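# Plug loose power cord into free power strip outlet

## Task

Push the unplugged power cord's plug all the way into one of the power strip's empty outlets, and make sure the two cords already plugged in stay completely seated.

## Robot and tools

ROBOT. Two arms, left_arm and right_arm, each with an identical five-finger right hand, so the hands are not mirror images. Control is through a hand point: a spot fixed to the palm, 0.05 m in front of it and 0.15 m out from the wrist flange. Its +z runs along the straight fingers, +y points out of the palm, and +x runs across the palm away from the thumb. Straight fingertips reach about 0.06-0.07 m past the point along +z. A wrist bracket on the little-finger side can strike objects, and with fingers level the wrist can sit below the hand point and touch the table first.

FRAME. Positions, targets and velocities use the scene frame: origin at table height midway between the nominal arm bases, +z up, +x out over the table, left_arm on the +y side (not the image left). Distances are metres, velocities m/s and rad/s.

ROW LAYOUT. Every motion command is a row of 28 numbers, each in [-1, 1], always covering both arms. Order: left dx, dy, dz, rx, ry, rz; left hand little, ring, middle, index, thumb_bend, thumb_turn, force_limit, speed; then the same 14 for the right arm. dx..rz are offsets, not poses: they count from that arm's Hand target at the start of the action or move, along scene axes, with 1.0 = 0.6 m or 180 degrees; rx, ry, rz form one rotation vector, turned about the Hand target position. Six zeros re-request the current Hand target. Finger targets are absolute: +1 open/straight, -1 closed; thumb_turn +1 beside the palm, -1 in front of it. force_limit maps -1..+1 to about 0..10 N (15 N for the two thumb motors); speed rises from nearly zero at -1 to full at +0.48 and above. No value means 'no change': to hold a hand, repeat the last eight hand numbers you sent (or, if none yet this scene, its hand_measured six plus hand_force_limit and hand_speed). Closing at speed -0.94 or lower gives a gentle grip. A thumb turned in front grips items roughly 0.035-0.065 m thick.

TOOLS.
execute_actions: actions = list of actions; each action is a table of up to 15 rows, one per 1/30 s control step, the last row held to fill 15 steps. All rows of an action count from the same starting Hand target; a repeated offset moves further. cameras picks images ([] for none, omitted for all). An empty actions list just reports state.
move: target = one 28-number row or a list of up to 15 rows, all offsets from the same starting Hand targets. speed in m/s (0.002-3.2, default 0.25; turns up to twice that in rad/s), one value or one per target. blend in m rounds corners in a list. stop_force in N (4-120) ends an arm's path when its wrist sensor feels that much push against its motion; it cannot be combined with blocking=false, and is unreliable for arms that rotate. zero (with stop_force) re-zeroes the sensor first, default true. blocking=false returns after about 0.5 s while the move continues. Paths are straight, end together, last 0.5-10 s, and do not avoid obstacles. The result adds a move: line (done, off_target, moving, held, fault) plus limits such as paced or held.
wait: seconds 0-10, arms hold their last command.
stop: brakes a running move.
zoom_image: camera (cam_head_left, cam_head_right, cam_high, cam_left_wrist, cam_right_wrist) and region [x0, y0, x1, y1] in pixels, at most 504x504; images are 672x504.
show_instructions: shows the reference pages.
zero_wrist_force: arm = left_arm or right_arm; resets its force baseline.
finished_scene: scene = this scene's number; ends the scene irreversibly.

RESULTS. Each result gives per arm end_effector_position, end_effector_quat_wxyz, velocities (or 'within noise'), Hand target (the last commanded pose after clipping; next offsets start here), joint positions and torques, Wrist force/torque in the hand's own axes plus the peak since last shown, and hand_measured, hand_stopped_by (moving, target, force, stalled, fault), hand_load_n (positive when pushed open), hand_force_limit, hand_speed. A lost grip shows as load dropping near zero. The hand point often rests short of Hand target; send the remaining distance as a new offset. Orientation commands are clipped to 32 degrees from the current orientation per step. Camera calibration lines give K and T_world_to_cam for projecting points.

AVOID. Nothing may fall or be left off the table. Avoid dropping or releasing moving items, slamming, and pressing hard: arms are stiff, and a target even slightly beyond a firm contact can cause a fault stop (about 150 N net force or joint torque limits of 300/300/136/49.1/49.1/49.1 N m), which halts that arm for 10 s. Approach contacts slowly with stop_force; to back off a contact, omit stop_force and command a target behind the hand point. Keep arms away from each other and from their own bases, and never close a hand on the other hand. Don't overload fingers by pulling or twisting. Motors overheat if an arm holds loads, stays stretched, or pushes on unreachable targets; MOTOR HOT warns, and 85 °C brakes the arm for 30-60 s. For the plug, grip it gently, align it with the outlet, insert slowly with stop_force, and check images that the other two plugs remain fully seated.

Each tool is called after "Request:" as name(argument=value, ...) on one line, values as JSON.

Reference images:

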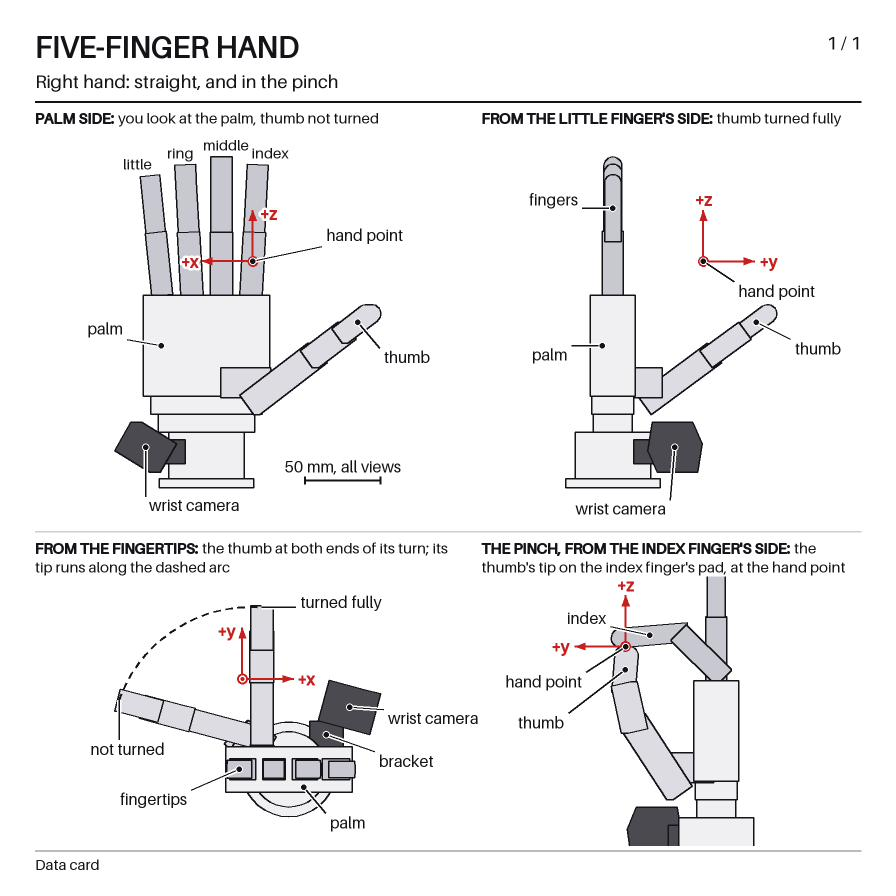

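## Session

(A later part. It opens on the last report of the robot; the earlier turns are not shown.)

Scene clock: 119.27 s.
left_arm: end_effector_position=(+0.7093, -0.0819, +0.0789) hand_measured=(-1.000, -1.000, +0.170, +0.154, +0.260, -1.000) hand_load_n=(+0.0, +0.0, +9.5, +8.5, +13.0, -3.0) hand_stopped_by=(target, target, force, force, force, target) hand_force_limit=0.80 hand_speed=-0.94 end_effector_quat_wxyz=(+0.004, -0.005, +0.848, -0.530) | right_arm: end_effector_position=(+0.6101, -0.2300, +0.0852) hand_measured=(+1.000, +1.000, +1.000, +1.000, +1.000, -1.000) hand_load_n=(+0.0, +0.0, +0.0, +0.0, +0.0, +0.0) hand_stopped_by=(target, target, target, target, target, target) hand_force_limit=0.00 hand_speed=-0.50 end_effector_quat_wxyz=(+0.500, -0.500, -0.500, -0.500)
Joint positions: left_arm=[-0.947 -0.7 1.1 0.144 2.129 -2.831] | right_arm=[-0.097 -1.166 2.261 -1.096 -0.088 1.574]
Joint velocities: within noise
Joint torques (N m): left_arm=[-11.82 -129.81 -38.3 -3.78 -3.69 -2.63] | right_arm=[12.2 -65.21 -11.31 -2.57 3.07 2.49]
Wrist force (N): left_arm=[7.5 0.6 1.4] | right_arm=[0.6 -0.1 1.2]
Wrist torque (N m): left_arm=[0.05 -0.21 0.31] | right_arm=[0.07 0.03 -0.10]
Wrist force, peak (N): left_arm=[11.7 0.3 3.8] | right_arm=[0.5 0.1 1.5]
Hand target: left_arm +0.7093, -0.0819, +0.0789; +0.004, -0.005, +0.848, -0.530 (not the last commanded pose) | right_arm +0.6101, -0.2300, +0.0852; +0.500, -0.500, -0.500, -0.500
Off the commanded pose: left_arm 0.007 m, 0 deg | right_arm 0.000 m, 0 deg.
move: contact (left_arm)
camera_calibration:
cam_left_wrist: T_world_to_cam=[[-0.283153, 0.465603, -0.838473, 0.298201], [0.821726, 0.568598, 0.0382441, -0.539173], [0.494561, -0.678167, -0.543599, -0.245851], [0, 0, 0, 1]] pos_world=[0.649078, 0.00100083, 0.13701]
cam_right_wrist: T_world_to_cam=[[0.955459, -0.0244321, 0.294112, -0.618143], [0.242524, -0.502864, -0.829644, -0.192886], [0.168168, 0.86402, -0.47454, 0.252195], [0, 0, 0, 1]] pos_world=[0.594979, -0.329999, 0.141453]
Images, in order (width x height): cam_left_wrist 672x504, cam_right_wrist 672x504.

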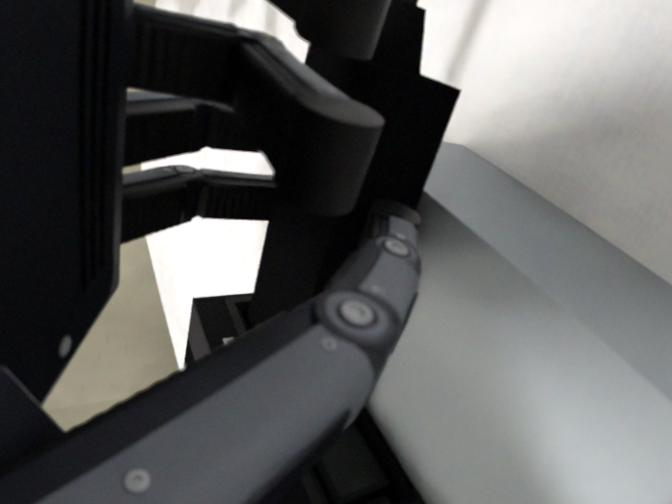

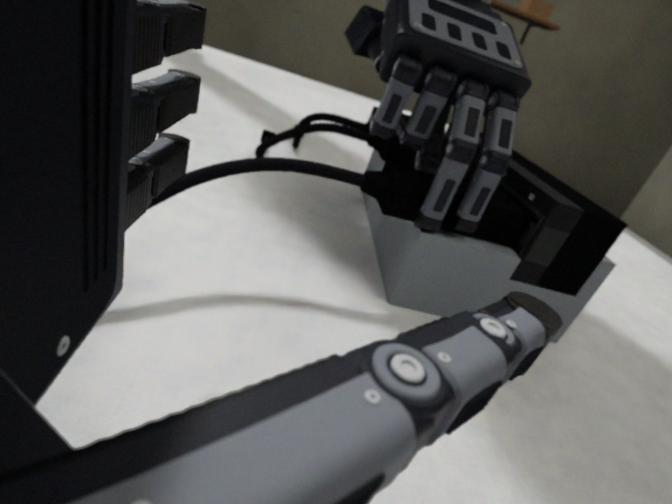

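Request:
move(target=[[-0.003,0,0.0003,0,0,0,-1,-1,-0.25,-0.25,-0.1,-1,0.8,-0.94,0,0,0,0,0,0,1,1,1,1,1,-1,0,-0.5],[-0.003,-0.0095,0.0003,0,0,0,-1,-1,-0.25,-0.25,-0.1,-1,0.8,-0.94,0,0,0,0,0,0,1,1,1,1,1,-1,0,-0.5]], speed=0.03, cameras=["cam_left_wrist", "cam_right_wrist"])

Request:
zoom_image(camera="cam_left_wrist", region=[180, 280, 300, 380])

Request:
zoom_image(camera="cam_right_wrist", region=[480, 190, 550, 265])

Scene clock: 128.00 s.
left_arm: end_effector_position=(+0.7075, -0.0875, +0.0792) hand_measured=(-1.000, -1.000, +0.170, +0.154, +0.260, -1.000) hand_load_n=(+0.0, +0.0, +7.0, +9.5, +13.5, +0.0) hand_stopped_by=(target, target, force, force, force, target) hand_force_limit=0.80 hand_speed=-0.94 end_effector_quat_wxyz=(+0.004, -0.005, +0.848, -0.530) | right_arm: end_effector_position=(+0.6101, -0.2300, +0.0852) hand_measured=(+1.000, +1.000, +1.000, +1.000, +1.000, -1.000) hand_load_n=(+0.0, +0.0, +0.0, +0.0, +0.0, +0.5) hand_stopped_by=(target, target, target, target, target, target) hand_force_limit=0.00 hand_speed=-0.50 end_effector_quat_wxyz=(+0.500, -0.500, -0.500, -0.500)
Joint positions: left_arm=[-0.952 -0.696 1.093 0.146 2.125 -2.834] | right_arm=[-0.097 -1.166 2.261 -1.096 -0.088 1.574]
Joint velocities: within noise
Joint torques (N m): left_arm=[-16.28 -90.82 -50.74 3.81 -2.79 -2.68] | right_arm=[11.49 -66.1 -11.34 -2.55 2.75 2.56]
Wrist force (N): left_arm=[1.4 0.4 -0.1] | right_arm=[0.6 0.2 1.0]
Wrist torque (N m): left_arm=[0.02 -0.20 0.30] | right_arm=[0.12 0.04 -0.09]
Wrist force, peak (N): left_arm=[8.1 0.7 1.4] | right_arm=[0.5 -0.1 1.4]
Hand target: left_arm +0.7075, -0.0876, +0.0791; +0.004, -0.005, +0.848, -0.530 | right_arm +0.6101, -0.2300, +0.0852; +0.500, -0.500, -0.500, -0.500
Off the commanded pose: left_arm 0.000 m, 0 deg | right_arm 0.000 m, 0 deg.
move: done
camera_calibration:
cam_left_wrist: T_world_to_cam=[[-0.28313, 0.465573, -0.838498, 0.300539], [0.821755, 0.568558, 0.038214, -0.534536], [0.494526, -0.678221, -0.543563, -0.248579], [0, 0, 0, 1]] pos_world=[0.647278, -0.00459911, 0.13731]
cam_right_wrist: T_world_to_cam=[[0.955459, -0.0244321, 0.294112, -0.618143], [0.242524, -0.502864, -0.829644, -0.192886], [0.168168, 0.86402, -0.47454, 0.252195], [0, 0, 0, 1]] pos_world=[0.594979, -0.329999, 0.141453]
Images, in order (width x height): cam_left_wrist 672x504, cam_right_wrist 672x504.

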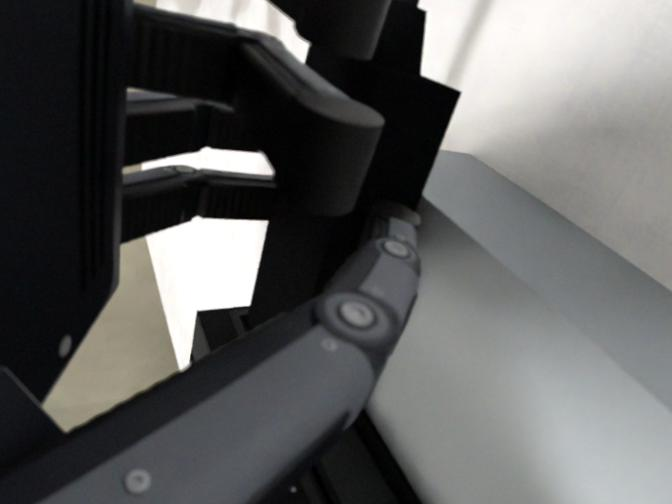

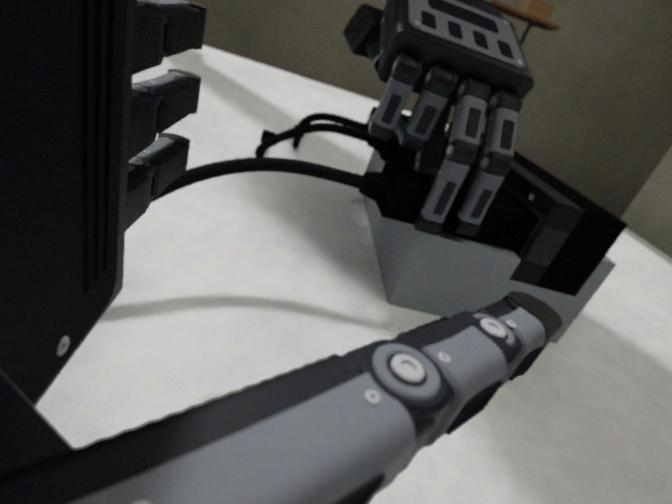

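Scaled by 4.200 from the camera's 672x504 image, which has a finer 960x720 frame.

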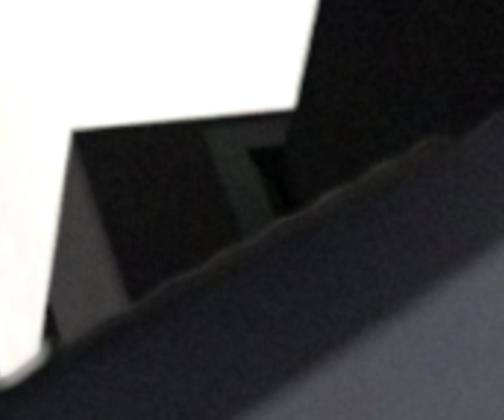

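Scaled by 6.720 from the camera's 672x504 image, which has a finer 960x720 frame.

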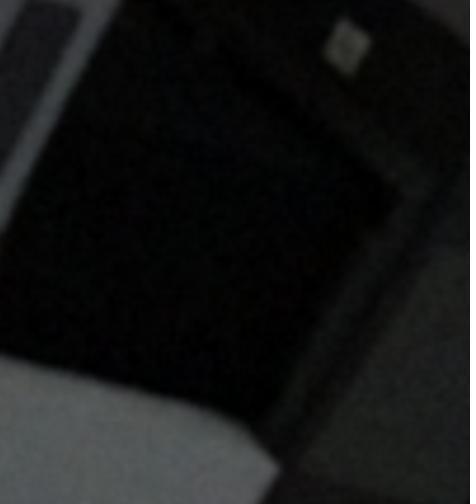

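Request:
move(target=[0.0133,0,0,0,0,0,-1,-1,-0.25,-0.25,-0.1,-1,0.8,-0.94,0,0,0,0,0,0,1,1,1,1,1,-1,0,-0.5], speed=0.006, stop_force=7, cameras=["cam_left_wrist", "cam_right_wrist"])

Request:
zoom_image(camera="cam_left_wrist", region=[180, 280, 300, 380])

Request:
zoom_image(camera="cam_right_wrist", region=[480, 190, 550, 265])

Scene clock: 133.67 s.
left_arm: end_effector_position=(+0.7115, -0.0876, +0.0791) hand_measured=(-1.000, -1.000, +0.170, +0.154, +0.260, -1.000) hand_load_n=(+0.5, +0.0, +8.5, +10.0, +12.5, -1.0) hand_stopped_by=(target, target, force, force, force, target) hand_force_limit=0.80 hand_speed=-0.94 end_effector_quat_wxyz=(+0.004, -0.005, +0.848, -0.530) | right_arm: end_effector_position=(+0.6101, -0.2300, +0.0852) hand_measured=(+1.000, +1.000, +1.000, +1.000, +1.000, -1.000) hand_load_n=(+0.0, +0.0, +0.0, +0.0, +0.0, +0.5) hand_stopped_by=(target, target, target, target, target, target) hand_force_limit=0.00 hand_speed=-0.50 end_effector_quat_wxyz=(+0.500, -0.500, -0.500, -0.500)
Joint positions: left_arm=[-0.949 -0.691 1.082 0.152 2.128 -2.832] | right_arm=[-0.097 -1.166 2.261 -1.096 -0.088 1.574]
Joint velocities: within noise
Joint torques (N m): left_arm=[-10.12 -133.6 -39.44 -3.88 -3.72 -2.75] | right_arm=[9.34 -65.9 -11.96 -2.23 2.35 2.64]
Wrist force (N): left_arm=[7.6 1.7 3.4] | right_arm=[0.5 0.3 1.1]
Wrist torque (N m): left_arm=[0.06 -0.15 0.30] | right_arm=[0.13 0.06 -0.10]
Wrist force, peak (N): left_arm=[11.0 1.6 5.3] | right_arm=[0.7 0.4 1.3]
Hand target: left_arm +0.7115, -0.0876, +0.0791; +0.004, -0.005, +0.848, -0.530 (not the last commanded pose) | right_arm +0.6101, -0.2300, +0.0852; +0.500, -0.500, -0.500, -0.500
Off the commanded pose: left_arm 0.004 m, 0 deg | right_arm 0.000 m, 0 deg.
move: contact (left_arm)
camera_calibration:
cam_left_wrist: T_world_to_cam=[[-0.283194, 0.465643, -0.838438, 0.301715], [0.821795, 0.568505, 0.0381578, -0.537724], [0.494424, -0.678217, -0.54366, -0.250666], [0, 0, 0, 1]] pos_world=[0.651278, -0.00479901, 0.13721]
cam_right_wrist: T_world_to_cam=[[0.955459, -0.0244321, 0.294112, -0.618143], [0.242524, -0.502864, -0.829644, -0.192886], [0.168168, 0.86402, -0.47454, 0.252195], [0, 0, 0, 1]] pos_world=[0.594979, -0.329999, 0.141453]
Images, in order (width x height): cam_left_wrist 672x504, cam_right_wrist 672x504.

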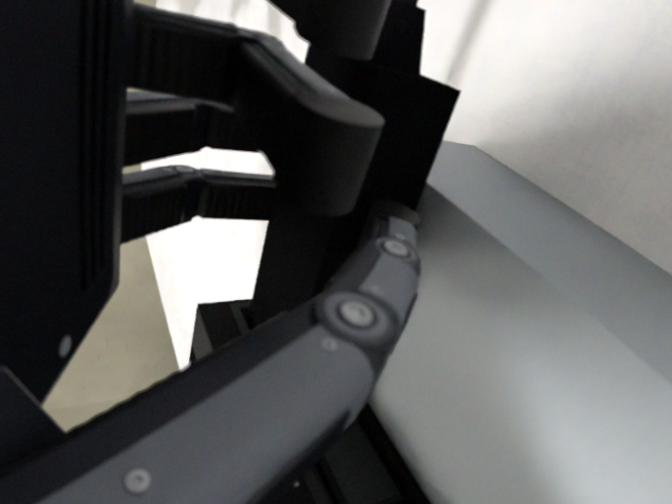

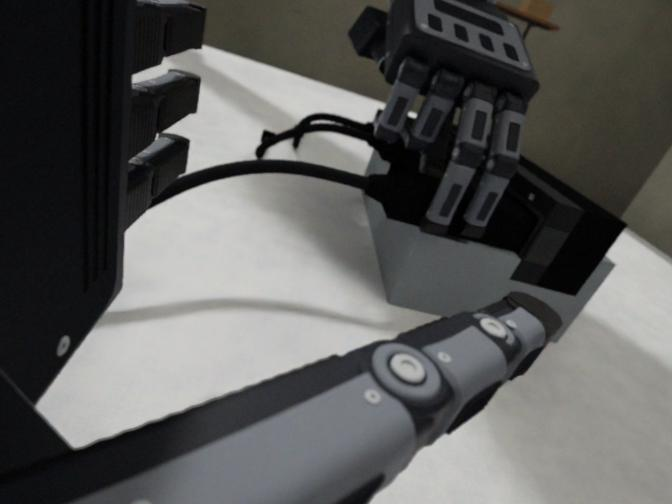

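Scaled by 4.200 from the camera's 672x504 image, which has a finer 960x720 frame.

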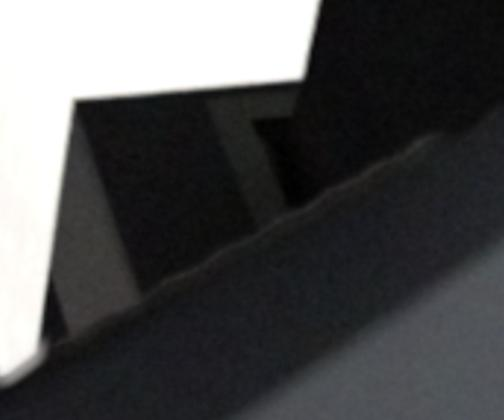

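Scaled by 6.720 from the camera's 672x504 image, which has a finer 960x720 frame.

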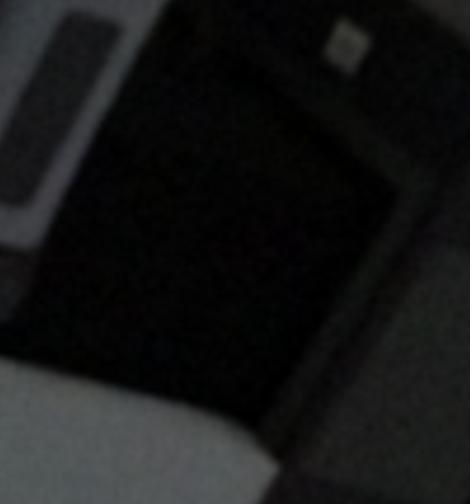

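Request:
move(target=[[-0.0012,-0.0013,-0.0013,0,0,0,-1,-1,-0.25,-0.25,-0.1,-1,0.8,-0.94,0,0,0,0,0,0,1,1,1,1,1,-1,0,-0.5]], speed=0.02, cameras=[])

Request:
move(target=[0.0133,0,0,0,0,0,-1,-1,-0.25,-0.25,-0.1,-1,0.8,-0.94,0,0,0,0,0,0,1,1,1,1,1,-1,0,-0.5], speed=0.006, stop_force=7, cameras=[])

Scene clock: 135.30 s.
left_arm: end_effector_position=(+0.7108, -0.0884, +0.0784) hand_measured=(-1.000, -1.000, +0.170, +0.154, +0.260, -1.000) hand_load_n=(+0.0, +0.0, +7.0, +9.5, +14.0, +0.0) hand_stopped_by=(target, target, force, force, force, target) hand_force_limit=0.80 hand_speed=-0.94 end_effector_quat_wxyz=(+0.004, -0.005, +0.848, -0.530) | right_arm: end_effector_position=(+0.6101, -0.2300, +0.0852) hand_measured=(+1.000, +1.000, +1.000, +1.000, +1.000, -1.000) hand_load_n=(+0.0, +0.0, +0.0, +0.0, +0.0, +0.5) hand_stopped_by=(target, target, target, target, target, target) hand_force_limit=0.00 hand_speed=-0.50 end_effector_quat_wxyz=(+0.500, -0.500, -0.500, -0.500)
Joint positions: left_arm=[-0.95 -0.691 1.083 0.15 2.127 -2.833] | right_arm=[-0.097 -1.166 2.261 -1.096 -0.088 1.574]
Joint velocities: within noise
Joint torques (N m): left_arm=[-17.14 -88.24 -35.3 -3.53 -2.42 -3.09] | right_arm=[9.58 -65.43 -12.04 -2.19 2.15 2.47]
Wrist force (N): left_arm=[1.6 0.8 -0.4] | right_arm=[0.2 -0.1 0.8]
Wrist torque (N m): left_arm=[0.09 -0.23 0.32] | right_arm=[0.10 0.10 -0.13]
Wrist force, peak (N): left_arm=[7.7 1.9 3.5] | right_arm=[1.0 0.2 1.3]
Hand target: left_arm +0.7108, -0.0884, +0.0783; +0.004, -0.005, +0.848, -0.530 | right_arm +0.6101, -0.2300, +0.0852; +0.500, -0.500, -0.500, -0.500
Off the commanded pose: left_arm 0.000 m, 0 deg | right_arm 0.000 m, 0 deg.
move: done
No camera images: "cameras" was empty.

Scene clock: 137.07 s.
left_arm: end_effector_position=(+0.7124, -0.0885, +0.0783) hand_measured=(-1.000, -1.000, +0.170, +0.154, +0.260, -1.000) hand_load_n=(+0.5, +0.0, +8.0, +9.5, +13.0, -2.0) hand_stopped_by=(target, target, force, force, force, target) hand_force_limit=0.80 hand_speed=-0.94 end_effector_quat_wxyz=(+0.004, -0.005, +0.848, -0.530) | right_arm: end_effector_position=(+0.6101, -0.2300, +0.0852) hand_measured=(+1.000, +1.000, +1.000, +1.000, +1.000, -1.000) hand_load_n=(+0.0, +0.0, +0.0, +0.0, +0.0, +0.0) hand_stopped_by=(target, target, target, target, target, target) hand_force_limit=0.00 hand_speed=-0.50 end_effector_quat_wxyz=(+0.500, -0.500, -0.500, -0.500)
Joint positions: left_arm=[-0.949 -0.688 1.079 0.153 2.128 -2.832] | right_arm=[-0.097 -1.166 2.261 -1.096 -0.088 1.574]
Joint velocities: within noise
Joint torques (N m): left_arm=[-13.87 -128.11 -36.81 -3.59 -2.97 -2.47] | right_arm=[9.96 -66 -12.26 -2.18 2.29 2.48]
Wrist force (N): left_arm=[5.6 -1.2 -1.5] | right_arm=[0.4 0.1 1.3]
Wrist torque (N m): left_arm=[0.17 -0.27 0.36] | right_arm=[0.09 0.07 -0.12]
Wrist force, peak (N): left_arm=[10.9 -1.0 -0.8] | right_arm=[0.6 -0.3 1.2]
Hand target: left_arm +0.7124, -0.0885, +0.0783; +0.004, -0.005, +0.848, -0.530 (not the last commanded pose) | right_arm +0.6101, -0.2300, +0.0852; +0.500, -0.500, -0.500, -0.500
Off the commanded pose: left_arm 0.006 m, 0 deg | right_arm 0.000 m, 0 deg.
move: contact (left_arm)
No camera images: "cameras" was empty.

Request:
move(target=[[-0.0005,0,0.0008,0,0,0,-1,-1,-0.25,-0.25,-0.1,-1,0.8,-0.94,0,0,0,0,0,0,1,1,1,1,1,-1,0,-0.5]], speed=0.02, cameras=[])

Request:
move(target=[0.0133,0,0,0,0,0,-1,-1,-0.25,-0.25,-0.1,-1,0.8,-0.94,0,0,0,0,0,0,1,1,1,1,1,-1,0,-0.5], speed=0.006, stop_force=8, cameras=["cam_left_wrist", "cam_right_wrist"])

Request:
zoom_image(camera="cam_right_wrist", region=[400, 130, 590, 280])

Request:
zoom_image(camera="cam_left_wrist", region=[180, 280, 300, 380])

Scene clock: 138.90 s.
left_arm: end_effector_position=(+0.7121, -0.0885, +0.0787) hand_measured=(-1.000, -1.000, +0.170, +0.154, +0.260, -1.000) hand_load_n=(+0.0, +0.0, +7.0, +9.0, +14.0, -0.5) hand_stopped_by=(target, target, force, force, force, target) hand_force_limit=0.80 hand_speed=-0.94 end_effector_quat_wxyz=(+0.004, -0.005, +0.848, -0.530) | right_arm: end_effector_position=(+0.6101, -0.2300, +0.0852) hand_measured=(+1.000, +1.000, +1.000, +1.000, +1.000, -1.000) hand_load_n=(+0.0, +0.0, +0.0, +0.0, +0.0, +0.0) hand_stopped_by=(target, target, target, target, target, target) hand_force_limit=0.00 hand_speed=-0.50 end_effector_quat_wxyz=(+0.500, -0.500, -0.500, -0.500)
Joint positions: left_arm=[-0.949 -0.689 1.079 0.153 2.128 -2.832] | right_arm=[-0.097 -1.166 2.261 -1.096 -0.088 1.574]
Joint velocities: within noise
Joint torques (N m): left_arm=[-18.11 -133.48 -38.53 3.53 -2.63 -2.66] | right_arm=[8.1 -66.81 -12.25 -2.19 2.06 2.59]
Wrist force (N): left_arm=[2.2 2.8 0.9] | right_arm=[0.6 -0.1 0.8]
Wrist torque (N m): left_arm=[0.01 -0.24 0.24] | right_arm=[0.10 0.05 -0.10]
Wrist force, peak (N): left_arm=[5.7 -1.9 -1.2] | right_arm=[0.6 -0.2 1.5]
Hand target: left_arm +0.7121, -0.0885, +0.0788; +0.004, -0.005, +0.848, -0.530 | right_arm +0.6101, -0.2300, +0.0852; +0.500, -0.500, -0.500, -0.500
Off the commanded pose: left_arm 0.000 m, 0 deg | right_arm 0.000 m, 0 deg.
move: done
No camera images: "cameras" was empty.

Scene clock: 140.47 s.
left_arm: end_effector_position=(+0.7127, -0.0886, +0.0789) hand_measured=(-1.000, -1.000, +0.170, +0.154, +0.260, -1.000) hand_load_n=(+0.0, +0.5, +7.5, +8.0, +14.0, -3.0) hand_stopped_by=(target, target, force, force, force, target) hand_force_limit=0.80 hand_speed=-0.94 end_effector_quat_wxyz=(+0.003, -0.005, +0.848, -0.530) | right_arm: end_effector_position=(+0.6101, -0.2300, +0.0852) hand_measured=(+1.000, +1.000, +1.000, +1.000, +1.000, -1.000) hand_load_n=(+0.0, +0.0, +0.0, +0.0, +0.0, +0.0) hand_stopped_by=(target, target, target, target, target, target) hand_force_limit=0.00 hand_speed=-0.50 end_effector_quat_wxyz=(+0.500, -0.500, -0.500, -0.500)
Joint positions: left_arm=[-0.949 -0.688 1.077 0.154 2.128 -2.832] | right_arm=[-0.097 -1.166 2.261 -1.096 -0.088 1.574]
Joint velocities: within noise
Joint torques (N m): left_arm=[-12.32 -131.3 -41 -4.4 -3.36 -2.55] | right_arm=[8.55 -66.13 -12.49 -2.14 1.87 2.38]
Wrist force (N): left_arm=[7.1 2.0 -0.5] | right_arm=[0.5 -0.1 1.1]
Wrist torque (N m): left_arm=[0.06 -0.18 0.30] | right_arm=[0.07 0.05 -0.11]
Wrist force, peak (N): left_arm=[12.6 1.5 -0.2] | right_arm=[0.5 0.0 1.3]
Hand target: left_arm +0.7126, -0.0886, +0.0789; +0.003, -0.005, +0.848, -0.530 (not the last commanded pose) | right_arm +0.6101, -0.2300, +0.0852; +0.500, -0.500, -0.500, -0.500
Off the commanded pose: left_arm 0.007 m, 0 deg | right_arm 0.000 m, 0 deg.
move: contact (left_arm)
camera_calibration:
cam_left_wrist: T_world_to_cam=[[-0.283317, 0.465653, -0.83839, 0.30251], [0.82188, 0.568394, 0.0379562, -0.538167], [0.494211, -0.678303, -0.543747, -0.251842], [0, 0, 0, 1]] pos_world=[0.652478, -0.00579882, 0.13711]
cam_right_wrist: T_world_to_cam=[[0.955459, -0.0244321, 0.294112, -0.618143], [0.242524, -0.502864, -0.829644, -0.192886], [0.168168, 0.86402, -0.47454, 0.252195], [0, 0, 0, 1]] pos_world=[0.594979, -0.329999, 0.141453]
Images, in order (width x height): cam_left_wrist 672x504, cam_right_wrist 672x504.

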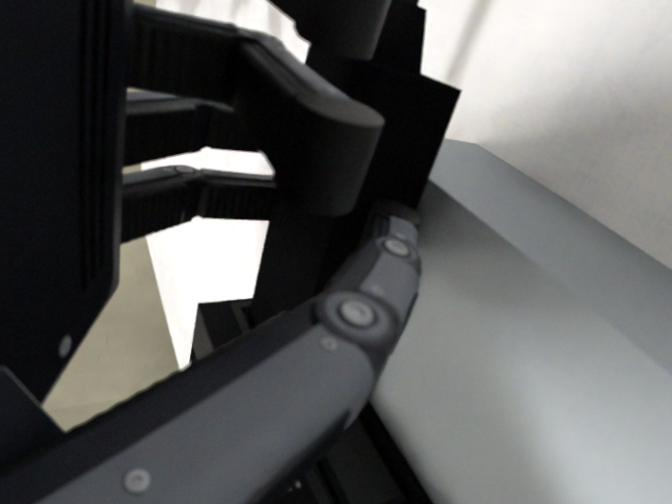

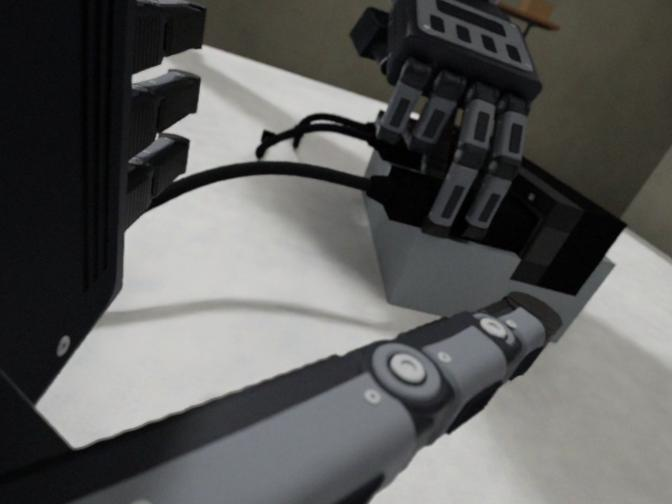

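Scaled by 2.653 from the camera's 672x504 image, which has a finer 960x720 frame.

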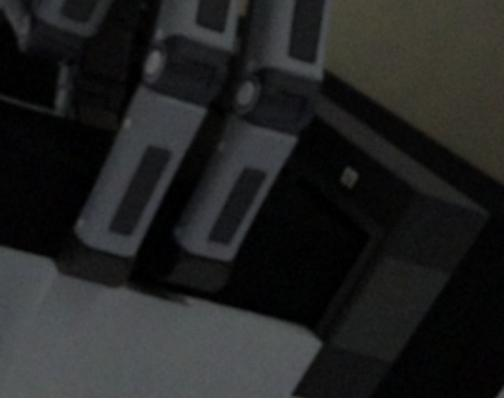

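Scaled by 4.200 from the camera's 672x504 image, which has a finer 960x720 frame.

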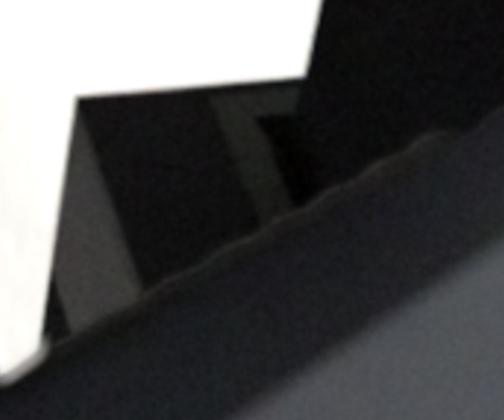

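Request:
move(target=[[-0.0003,0.0007,-0.0004,0,0,0,-1,-1,-0.25,-0.25,-0.1,-1,0.8,-0.94,0,0,0,0,0,0,1,1,1,1,1,-1,0,-0.5]], speed=0.02, cameras=[])

Request:
move(target=[0.0133,0,0,0,0,0,-1,-1,-0.25,-0.25,-0.1,-1,0.8,-0.94,0,0,0,0,0,0,1,1,1,1,1,-1,0,-0.5], speed=0.006, stop_force=9, cameras=[])

Scene clock: 142.50 s.
left_arm: end_effector_position=(+0.7124, -0.0883, +0.0787) hand_measured=(-1.000, -1.000, +0.170, +0.154, +0.260, -1.000) hand_load_n=(+0.0, +0.0, +7.0, +9.5, +14.0, -1.0) hand_stopped_by=(target, target, force, force, force, target) hand_force_limit=0.80 hand_speed=-0.94 end_effector_quat_wxyz=(+0.003, -0.005, +0.848, -0.530) | right_arm: end_effector_position=(+0.6101, -0.2300, +0.0852) hand_measured=(+1.000, +1.000, +1.000, +1.000, +1.000, -1.000) hand_load_n=(+0.0, +0.0, +0.0, +0.0, +0.0, +0.5) hand_stopped_by=(target, target, target, target, target, target) hand_force_limit=0.00 hand_speed=-0.50 end_effector_quat_wxyz=(+0.500, -0.500, -0.500, -0.500)
Joint positions: left_arm=[-0.949 -0.689 1.079 0.153 2.129 -2.832] | right_arm=[-0.097 -1.166 2.261 -1.096 -0.088 1.574]
Joint velocities: within noise
Joint torques (N m): left_arm=[14.17 -130.87 -36.18 -3.8 2.68 0.8] | right_arm=[7.34 -66.15 -12.38 -2.1 1.87 2.4]
Wrist force (N): left_arm=[2.3 0.1 -0.3] | right_arm=[0.5 -0.2 1.1]
Wrist torque (N m): left_arm=[0.04 -0.28 0.32] | right_arm=[0.07 0.07 -0.12]
Wrist force, peak (N): left_arm=[7.5 2.1 -0.2] | right_arm=[0.6 -0.1 1.4]
Hand target: left_arm +0.7125, -0.0882, +0.0787; +0.003, -0.005, +0.848, -0.530 | right_arm +0.6101, -0.2300, +0.0852; +0.500, -0.500, -0.500, -0.500
Off the commanded pose: left_arm 0.000 m, 0 deg | right_arm 0.000 m, 0 deg.
move: done
No camera images: "cameras" was empty.

Scene clock: 144.03 s.
left_arm: end_effector_position=(+0.7128, -0.0883, +0.0789) hand_measured=(-1.000, -1.000, +0.170, +0.154, +0.260, -1.000) hand_load_n=(+0.0, +0.0, +6.5, +9.0, +14.0, -3.0) hand_stopped_by=(target, target, force, force, force, target) hand_force_limit=0.80 hand_speed=-0.94 end_effector_quat_wxyz=(+0.003, -0.005, +0.848, -0.530) | right_arm: end_effector_position=(+0.6101, -0.2300, +0.0852) hand_measured=(+1.000, +1.000, +1.000, +1.000, +1.000, -1.000) hand_load_n=(+0.0, +0.0, +0.0, +0.0, +0.0, +0.0) hand_stopped_by=(target, target, target, target, target, target) hand_force_limit=0.00 hand_speed=-0.50 end_effector_quat_wxyz=(+0.500, -0.500, -0.500, -0.500)
Joint positions: left_arm=[-0.948 -0.688 1.078 0.154 2.129 -2.832] | right_arm=[-0.097 -1.166 2.261 -1.096 -0.088 1.574]
Joint velocities: within noise
Joint torques (N m): left_arm=[-10.9 -133.56 -39.39 -4.2 -3.82 -2.65] | right_arm=[6.36 -66.18 -12.1 -2.18 1.89 2.37]
Wrist force (N): left_arm=[8.5 1.0 -0.3] | right_arm=[0.2 0.4 1.1]
Wrist torque (N m): left_arm=[0.10 -0.22 0.36] | right_arm=[0.16 0.11 -0.12]
Wrist force, peak (N): left_arm=[12.5 1.6 0.3] | right_arm=[0.8 -0.1 1.4]
Hand target: left_arm +0.7128, -0.0883, +0.0789; +0.003, -0.005, +0.848, -0.530 (not the last commanded pose) | right_arm +0.6101, -0.2300, +0.0852; +0.500, -0.500, -0.500, -0.500
Off the commanded pose: left_arm 0.008 m, 0 deg | right_arm 0.000 m, 0 deg.
move: contact (left_arm)
No camera images: "cameras" was empty.

Request:
move(target=[[0,0,0,0,0,0,-1,-1,-0.25,-0.25,-0.1,-1,0.8,-0.94,0.0915,0,-0.0362,0,0,0,-1,-1,1,1,1,-1,0,-0.2],[0,0,0,0,0,0,-1,-1,-0.25,-0.25,-0.1,-1,0.8,-0.94,0.0915,0.0833,-0.0362,0,0,0,-1,-1,1,1,1,-1,0,-0.2]], speed=0.1, cameras=["cam_left_wrist", "cam_right_wrist", "cam_high"])

Request:
zoom_image(camera="cam_right_wrist", region=[130, 60, 480, 340])

Scene clock: 153.03 s.
left_arm: end_effector_position=(+0.7128, -0.0883, +0.0789) hand_measured=(-1.000, -1.000, +0.170, +0.154, +0.260, -1.000) hand_load_n=(+0.0, +0.0, +6.5, +9.0, +14.0, -3.0) hand_stopped_by=(target, target, force, force, force, target) hand_force_limit=0.80 hand_speed=-0.94 end_effector_quat_wxyz=(+0.003, -0.005, +0.848, -0.530) | right_arm: end_effector_position=(+0.6650, -0.1802, +0.0634) hand_measured=(-1.000, -1.000, +1.000, +1.000, +1.000, -1.000) hand_load_n=(+0.0, +0.0, +0.0, +0.0, +0.0, +0.5) hand_stopped_by=(target, target, target, target, target, target) hand_force_limit=0.00 hand_speed=-0.20 end_effector_quat_wxyz=(+0.501, -0.500, -0.500, -0.500)
Joint positions: left_arm=[-0.948 -0.688 1.078 0.154 2.129 -2.832] | right_arm=[0 -1.063 2.136 -1.091 0.008 1.591]
Joint velocities: within noise
Joint torques (N m): left_arm=[-11.2 -131.42 -49.52 -1.26 1.63 -2.17] | right_arm=[15.6 -43.25 -31.17 2.9 3.98 -0.08]
Wrist force (N): left_arm=[7.8 1.0 -0.4] | right_arm=[0.2 -0.1 1.0]
Wrist torque (N m): left_arm=[0.10 -0.13 0.32] | right_arm=[0.08 0.12 -0.10]
Wrist force, peak (N): left_arm=[8.7 1.2 0.2] | right_arm=[0.3 -0.2 1.8]
Hand target: left_arm +0.7128, -0.0883, +0.0789; +0.003, -0.005, +0.848, -0.530 | right_arm +0.6650, -0.1801, +0.0634; +0.500, -0.500, -0.500, -0.500
Off the commanded pose: left_arm 0.000 m, 0 deg | right_arm 0.000 m, 0 deg.
move: done
camera_calibration:
cam_left_wrist: T_world_to_cam=[[-0.283188, 0.465418, -0.838564, 0.302235], [0.821962, 0.568285, 0.0378273, -0.538591], [0.494149, -0.678556, -0.543488, -0.251721], [0, 0, 0, 1]] pos_world=[0.652678, -0.00539871, 0.137009]
cam_right_wrist: T_world_to_cam=[[0.955493, -0.0244905, 0.293997, -0.662994], [0.242452, -0.50258, -0.829837, -0.199095], [0.16808, 0.864184, -0.474274, 0.18966], [0, 0, 0, 1]] pos_world=[0.649879, -0.280199, 0.119652]
Images, in order (width x height): cam_high 672x504, cam_left_wrist 672x504, cam_right_wrist 672x504.

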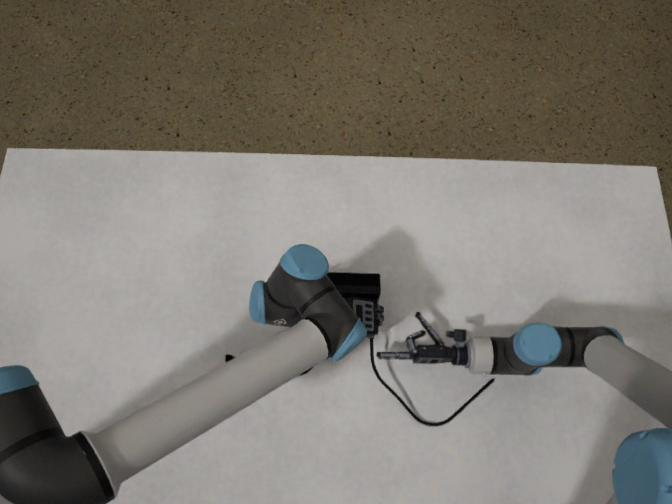

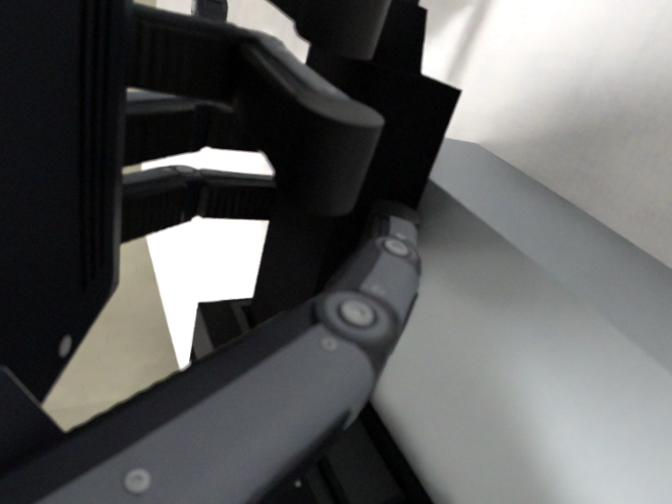

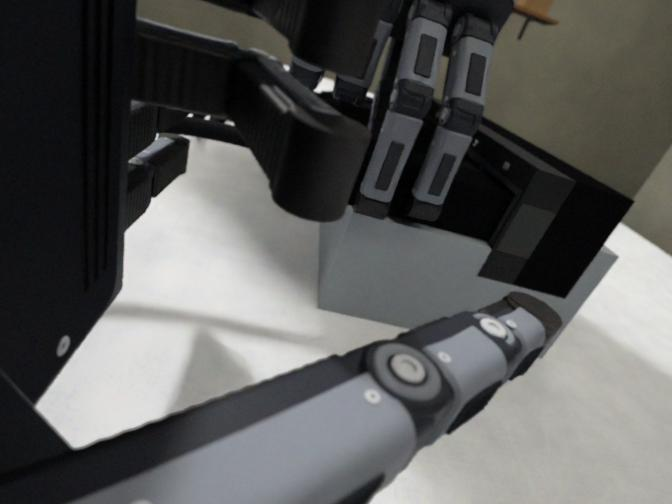

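Scaled by 1.440 from the camera's 672x504 image, which has a finer 960x720 frame.

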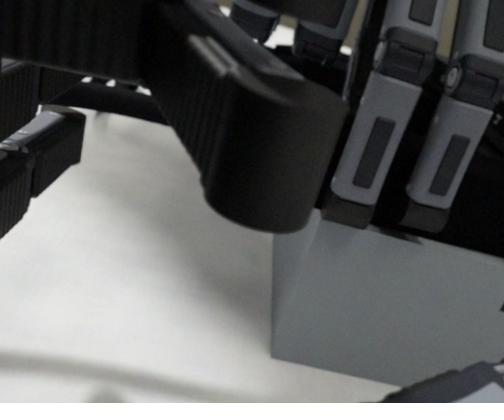

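Request:
move(target=[[0,0,0,0,0,0,-1,-1,-0.25,-0.25,-0.1,-1,0.8,-0.94,0,0,-0.0058,0,0,0,-1,-1,1,1,1,-1,0,-0.2],[0,0,0,0,0,0,-1,-1,-0.25,-0.25,-0.1,-1,0.8,-0.94,0,0.0417,-0.0058,0,0,0,-1,-1,1,1,1,-1,0,-0.2]], speed=0.06, cameras=["cam_right_wrist"])

Request:
zoom_image(camera="cam_right_wrist", region=[130, 60, 480, 340])

Scene clock: 156.63 s.
left_arm: end_effector_position=(+0.7128, -0.0883, +0.0789) hand_measured=(-1.000, -1.000, +0.170, +0.154, +0.260, -1.000) hand_load_n=(+0.0, +0.0, +6.5, +9.0, +14.0, -3.5) hand_stopped_by=(target, target, force, force, force, target) hand_force_limit=0.80 hand_speed=-0.94 end_effector_quat_wxyz=(+0.003, -0.005, +0.848, -0.530) | right_arm: end_effector_position=(+0.6650, -0.1551, +0.0600) hand_measured=(-1.000, -1.000, +1.000, +1.000, +1.000, -1.000) hand_load_n=(+0.0, +0.0, +0.0, +0.0, +0.0, +0.0) hand_stopped_by=(target, target, target, target, target, target) hand_force_limit=0.00 hand_speed=-0.20 end_effector_quat_wxyz=(+0.501, -0.500, -0.500, -0.500)
Joint positions: left_arm=[-0.948 -0.688 1.078 0.154 2.129 -2.832] | right_arm=[0.043 -1.049 2.118 -1.078 0.052 1.581]
Joint velocities: within noise
Joint torques (N m): left_arm=[-10.27 -129.25 -51.25 1.25 1.71 -2.31] | right_arm=[16.56 -44.95 -30.37 3.58 3.82 -2.76]
Wrist force (N): left_arm=[8.1 0.7 -0.4] | right_arm=[-0.1 -0.1 0.7]
Wrist torque (N m): left_arm=[0.06 -0.12 0.31] | right_arm=[0.07 0.07 -0.12]
Wrist force, peak (N): left_arm=[8.6 1.8 0.1] | right_arm=[-0.1 0.0 1.5]
Hand target: left_arm +0.7128, -0.0883, +0.0789; +0.003, -0.005, +0.848, -0.530 | right_arm +0.6650, -0.1550, +0.0600; +0.500, -0.500, -0.500, -0.500
Off the commanded pose: left_arm 0.000 m, 0 deg | right_arm 0.000 m, 0 deg.
move: done
camera_calibration:
cam_right_wrist: T_world_to_cam=[[0.955453, -0.0245887, 0.294118, -0.661361], [0.242551, -0.502373, -0.829934, -0.189335], [0.168164, 0.864301, -0.47403, 0.166169], [0, 0, 0, 1]] pos_world=[0.649879, -0.254999, 0.116152]
Images, in order (width x height): cam_right_wrist 672x504.

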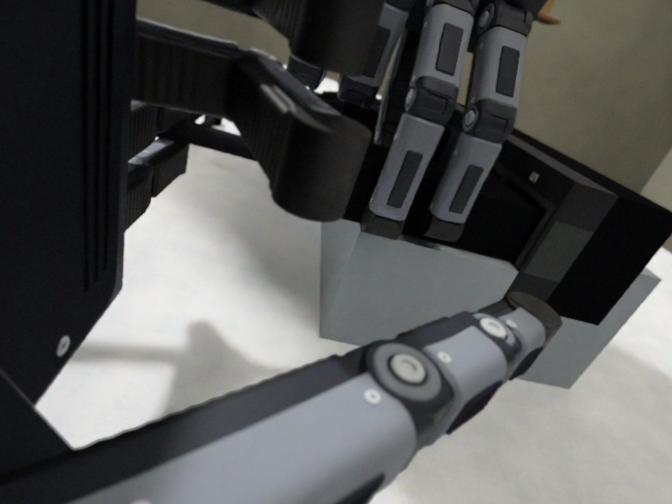

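Scaled by 1.440 from the camera's 672x504 image, which has a finer 960x720 frame.

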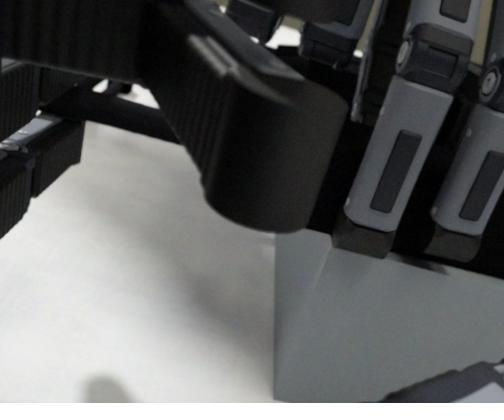

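Request:
move(target=[0,0,0,0,0,0,-1,-1,-0.25,-0.25,-0.1,-1,0.8,-0.94,0.0333,0,0.0075,0,0,0,-1,-1,1,1,1,-1,0,-0.2], speed=0.05, cameras=[])

Request:
zero_wrist_force(arm="right_arm")

Request:
move(target=[0,0,0,0,0,0,-1,-1,-0.25,-0.25,-0.1,-1,0.8,-0.94,0.0433,0,0,0,0,0,-1,-1,1,1,1,-1,0,-0.2], speed=0.01, stop_force=8, cameras=["cam_right_wrist", "cam_left_wrist"])

Request:
zoom_image(camera="cam_right_wrist", region=[130, 60, 480, 340])

Scene clock: 159.13 s.
left_arm: end_effector_position=(+0.7129, -0.0884, +0.0791) hand_measured=(-1.000, -1.000, +0.170, +0.154, +0.260, -1.000) hand_load_n=(+0.0, +0.0, +9.5, +9.5, +9.5, -5.0) hand_stopped_by=(target, target, force, force, force, target) hand_force_limit=0.80 hand_speed=-0.94 end_effector_quat_wxyz=(+0.004, -0.005, +0.848, -0.530) | right_arm: end_effector_position=(+0.6849, -0.1550, +0.0645) hand_measured=(-1.000, -1.000, +1.000, +1.000, +1.000, -1.000) hand_load_n=(+0.0, +0.0, +0.0, +1.0, +0.0, +0.5) hand_stopped_by=(target, target, target, target, target, target) hand_force_limit=0.00 hand_speed=-0.20 end_effector_quat_wxyz=(+0.501, -0.500, -0.500, -0.500)
Joint positions: left_arm=[-0.948 -0.688 1.078 0.154 2.129 -2.832] | right_arm=[0.041 -1.038 2.079 -1.051 0.05 1.581]
Joint velocities: within noise
Joint torques (N m): left_arm=[-9.65 -88.66 -25.98 3.28 1.63 -2.19] | right_arm=[-18.76 -53.97 -39.63 1.96 -1.39 -2.5]
Wrist force (N): left_arm=[5.4 -14.8 -12.4] | right_arm=[-10.1 -7.2 0.0]
Wrist torque (N m): left_arm=[0.22 -0.12 0.06] | right_arm=[0.53 -0.50 -0.70]
Wrist force, peak (N): left_arm=[5.8 -14.9 -12.8] | right_arm=[-10.3 -7.4 0.0]
Hand target: left_arm +0.7128, -0.0883, +0.0789; +0.003, -0.005, +0.848, -0.530 | right_arm +0.6849, -0.1550, +0.0645; +0.500, -0.500, -0.500, -0.500
Off the commanded pose: left_arm 0.000 m, 0 deg | right_arm 0.000 m, 0 deg.
move: done
No camera images: "cameras" was empty.

Wrist force sensor zeroed.

Scene clock: 162.03 s.
left_arm: end_effector_position=(+0.7128, -0.0883, +0.0789) hand_measured=(-1.000, -1.000, +0.170, +0.154, +0.260, -1.000) hand_load_n=(+0.0, +0.0, +10.5, +10.0, +9.0, -4.0) hand_stopped_by=(target, target, force, force, force, target) hand_force_limit=0.80 hand_speed=-0.94 end_effector_quat_wxyz=(+0.003, -0.005, +0.848, -0.530) | right_arm: end_effector_position=(+0.7024, -0.1550, +0.0644) hand_measured=(-1.000, -1.000, +1.000, +1.000, +1.000, -1.000) hand_load_n=(+0.5, +0.5, +0.0, +1.5, +0.0, +0.5) hand_stopped_by=(target, target, target, target, target, target) hand_force_limit=0.00 hand_speed=-0.20 end_effector_quat_wxyz=(+0.501, -0.500, -0.500, -0.500)
Joint positions: left_arm=[-0.948 -0.688 1.078 0.154 2.129 -2.832] | right_arm=[0.04 -1.021 2.045 -1.031 0.049 1.579]
Joint velocities: within noise
Joint torques (N m): left_arm=[-10.29 -76.97 -27.62 4.92 1.34 -2.29] | right_arm=[-14.98 -88.22 -23.75 -4.94 7.77 0.32]
Wrist force (N, zeroed by zero_wrist_force on right_arm): left_arm=[3.8 -15.1 -11.0] | right_arm=[-0.1 -4.8 0.9]
Wrist torque (N m, zeroed by zero_wrist_force on right_arm): left_arm=[0.23 -0.19 0.08] | right_arm=[0.18 -0.06 -0.02]
Wrist force, peak (N, zeroed by zero_wrist_force on right_arm): left_arm=[5.3 -17.1 -13.5] | right_arm=[0.1 -11.9 0.5]
Hand target: left_arm +0.7128, -0.0883, +0.0789; +0.003, -0.005, +0.848, -0.530 | right_arm +0.7024, -0.1550, +0.0644; +0.501, -0.500, -0.500, -0.500 (not the last commanded pose)
Off the commanded pose: left_arm 0.000 m, 0 deg | right_arm 0.009 m, 0 deg.
move: contact (right_arm)
camera_calibration:
cam_left_wrist: T_world_to_cam=[[-0.283188, 0.465418, -0.838564, 0.302235], [0.821962, 0.568285, 0.0378273, -0.538591], [0.494149, -0.678556, -0.543488, -0.251721], [0, 0, 0, 1]] pos_world=[0.652678, -0.00539871, 0.137009]
cam_right_wrist: T_world_to_cam=[[0.955489, -0.0244006, 0.294015, -0.698383], [0.242537, -0.502446, -0.829894, -0.194685], [0.167977, 0.864264, -0.474164, 0.162149], [0, 0, 0, 1]] pos_world=[0.687279, -0.254999, 0.120652]
Images, in order (width x height): cam_left_wrist 672x504, cam_right_wrist 672x504.

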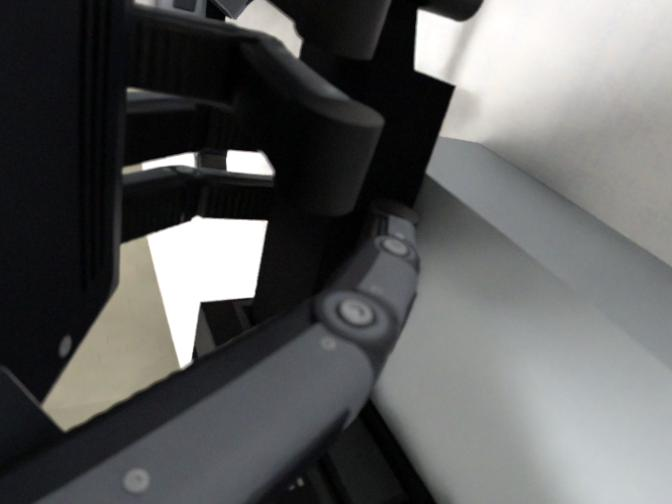

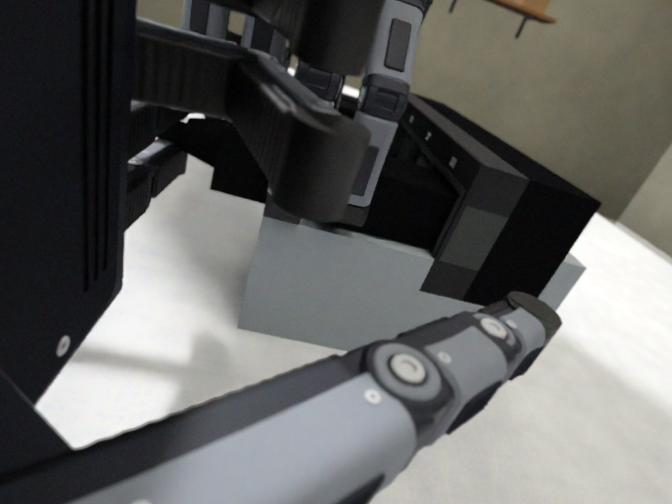

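Scaled by 1.440 from the camera's 672x504 image, which has a finer 960x720 frame.

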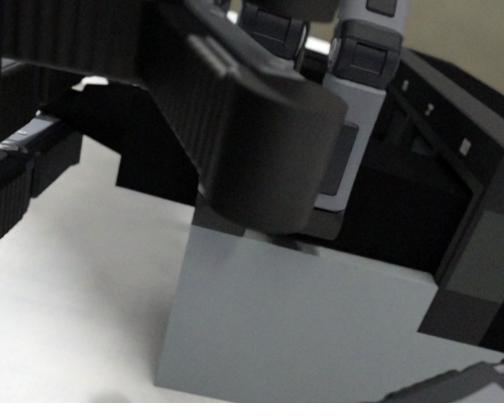

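Request:
move(target=[[0,0,0,0,0,0,-1,-1,-0.25,-0.25,-0.1,-1,0.8,-0.94,-0.008,0,-0.002,0,0,0,-1,-1,1,1,1,-1,0,-0.2],[0,0,0,0,0,0,-1,-1,-0.25,-0.25,-0.1,-1,0.8,-0.94,-0.008,0,-0.0083,0,0,0,-1,-1,1,1,1,-1,0,-0.2]], speed=0.03, cameras=["cam_left_wrist"])

Scene clock: 165.47 s.
left_arm: end_effector_position=(+0.7128, -0.0883, +0.0788) hand_measured=(-1.000, -1.000, +0.170, +0.154, +0.260, -1.000) hand_load_n=(+0.0, +0.0, +8.0, +10.0, +13.5, -2.5) hand_stopped_by=(target, target, force, force, force, target) hand_force_limit=0.80 hand_speed=-0.94 end_effector_quat_wxyz=(+0.003, -0.005, +0.848, -0.530) | right_arm: end_effector_position=(+0.6976, -0.1550, +0.0596) hand_measured=(-1.000, -1.000, +1.000, +1.000, +1.000, -1.000) hand_load_n=(+0.0, +0.0, +0.0, +0.0, +0.0, +0.0) hand_stopped_by=(target, target, target, target, target, target) hand_force_limit=0.00 hand_speed=-0.20 end_effector_quat_wxyz=(+0.501, -0.500, -0.500, -0.500) end_effector_velocity=(+0.001, +0.000, +0.000) end_effector_angular_velocity=(+0.000, -0.001, +0.000)
Joint positions: left_arm=[-0.948 -0.688 1.078 0.154 2.129 -2.832] | right_arm=[0.04 -1.018 2.054 -1.04 0.049 1.576]
Joint velocities: left_arm=[within noise] | right_arm=[0 0 0 -0.005 0 0.004]
Joint torques (N m): left_arm=[-8.53 -102.31 -42.63 1.06 1.45 -2.44] | right_arm=[15.21 -44.8 -10.7 -3.73 3.05 2.69]
Wrist force (N, zeroed by zero_wrist_force on right_arm): left_arm=[4.7 5.4 6.6] | right_arm=[14.6 7.1 3.0]
Wrist torque (N m, zeroed by zero_wrist_force on right_arm): left_arm=[-0.07 -0.38 0.39] | right_arm=[-0.63 0.83 0.86]
Wrist force, peak (N, zeroed by zero_wrist_force on right_arm): left_arm=[3.7 -15.8 -11.1] | right_arm=[14.8 7.1 3.3]
Hand target: left_arm +0.7128, -0.0883, +0.0789; +0.003, -0.005, +0.848, -0.530 | right_arm +0.6976, -0.1550, +0.0595; +0.501, -0.500, -0.500, -0.500
Off the commanded pose: left_arm 0.000 m, 0 deg | right_arm 0.000 m, 0 deg.
move: done
camera_calibration:
cam_left_wrist: T_world_to_cam=[[-0.283254, 0.465505, -0.838494, 0.302185], [0.821935, 0.568322, 0.0378544, -0.538573], [0.494156, -0.678465, -0.543595, -0.251764], [0, 0, 0, 1]] pos_world=[0.652678, -0.00539875, 0.13691]
Images, in order (width x height): cam_left_wrist 672x504.

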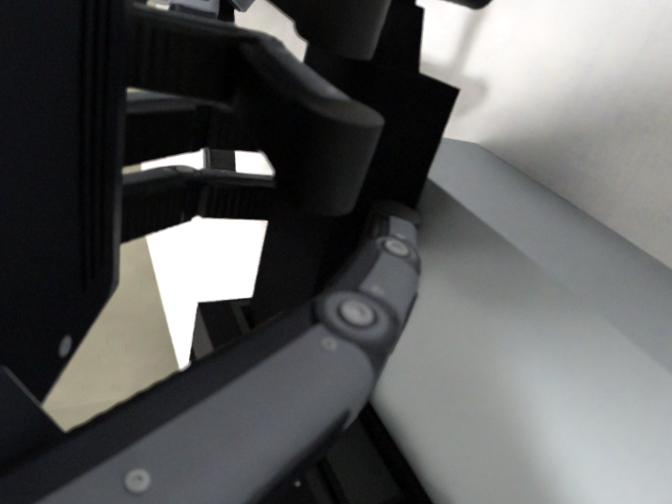

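Request:
move(target=[[0,0,0,0,0,0,-1,-1,-0.25,-0.25,-0.1,-1,0.8,-0.94,-0.003,0,0.0025,0,0,0,-1,-1,1,1,1,-1,0,-0.2]], speed=0.03, cameras=["cam_right_wrist"])

Scene clock: 167.50 s.
left_arm: end_effector_position=(+0.7128, -0.0883, +0.0789) hand_measured=(-1.000, -1.000, +0.170, +0.154, +0.260, -1.000) hand_load_n=(+0.0, +0.0, +6.5, +9.0, +14.0, -2.5) hand_stopped_by=(target, target, force, force, force, target) hand_force_limit=0.80 hand_speed=-0.94 end_effector_quat_wxyz=(+0.003, -0.005, +0.848, -0.530) | right_arm: end_effector_position=(+0.6958, -0.1550, +0.0609) hand_measured=(-1.000, -1.000, +1.000, +1.000, +1.000, -1.000) hand_load_n=(+0.0, +0.0, +0.0, +0.0, +0.0, +0.0) hand_stopped_by=(target, target, target, target, target, target) hand_force_limit=0.00 hand_speed=-0.20 end_effector_quat_wxyz=(+0.501, -0.500, -0.500, -0.500)
Joint positions: left_arm=[-0.948 -0.688 1.078 0.154 2.129 -2.832] | right_arm=[0.04 -1.022 2.058 -1.042 0.049 1.578]
Joint velocities: within noise
Joint torques (N m): left_arm=[-8.62 -114.88 -49.11 -4.42 1.28 -2.11] | right_arm=[16.44 -78.88 -14.03 -3.22 3.92 2.71]
Wrist force (N, zeroed by zero_wrist_force on right_arm): left_arm=[6.8 1.8 0.7] | right_arm=[10.7 7.1 1.0]
Wrist torque (N m, zeroed by zero_wrist_force on right_arm): left_arm=[0.01 -0.18 0.29] | right_arm=[-0.48 0.54 0.62]
Wrist force, peak (N, zeroed by zero_wrist_force on right_arm): left_arm=[5.3 7.3 7.5] | right_arm=[15.2 9.1 3.0]
Hand target: left_arm +0.7128, -0.0883, +0.0789; +0.003, -0.005, +0.848, -0.530 | right_arm +0.6958, -0.1550, +0.0610; +0.501, -0.500, -0.500, -0.500
Off the commanded pose: left_arm 0.000 m, 0 deg | right_arm 0.000 m, 0 deg.
move: done
camera_calibration:
cam_right_wrist: T_world_to_cam=[[0.955488, -0.0243989, 0.294018, -0.691113], [0.24254, -0.502446, -0.829893, -0.196099], [0.167977, 0.864264, -0.474164, 0.161534], [0, 0, 0, 1]] pos_world=[0.680779, -0.254999, 0.117052]
Images, in order (width x height): cam_right_wrist 672x504.

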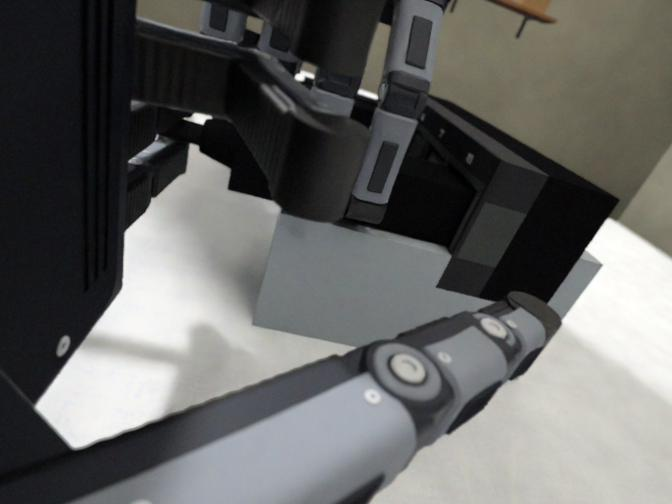

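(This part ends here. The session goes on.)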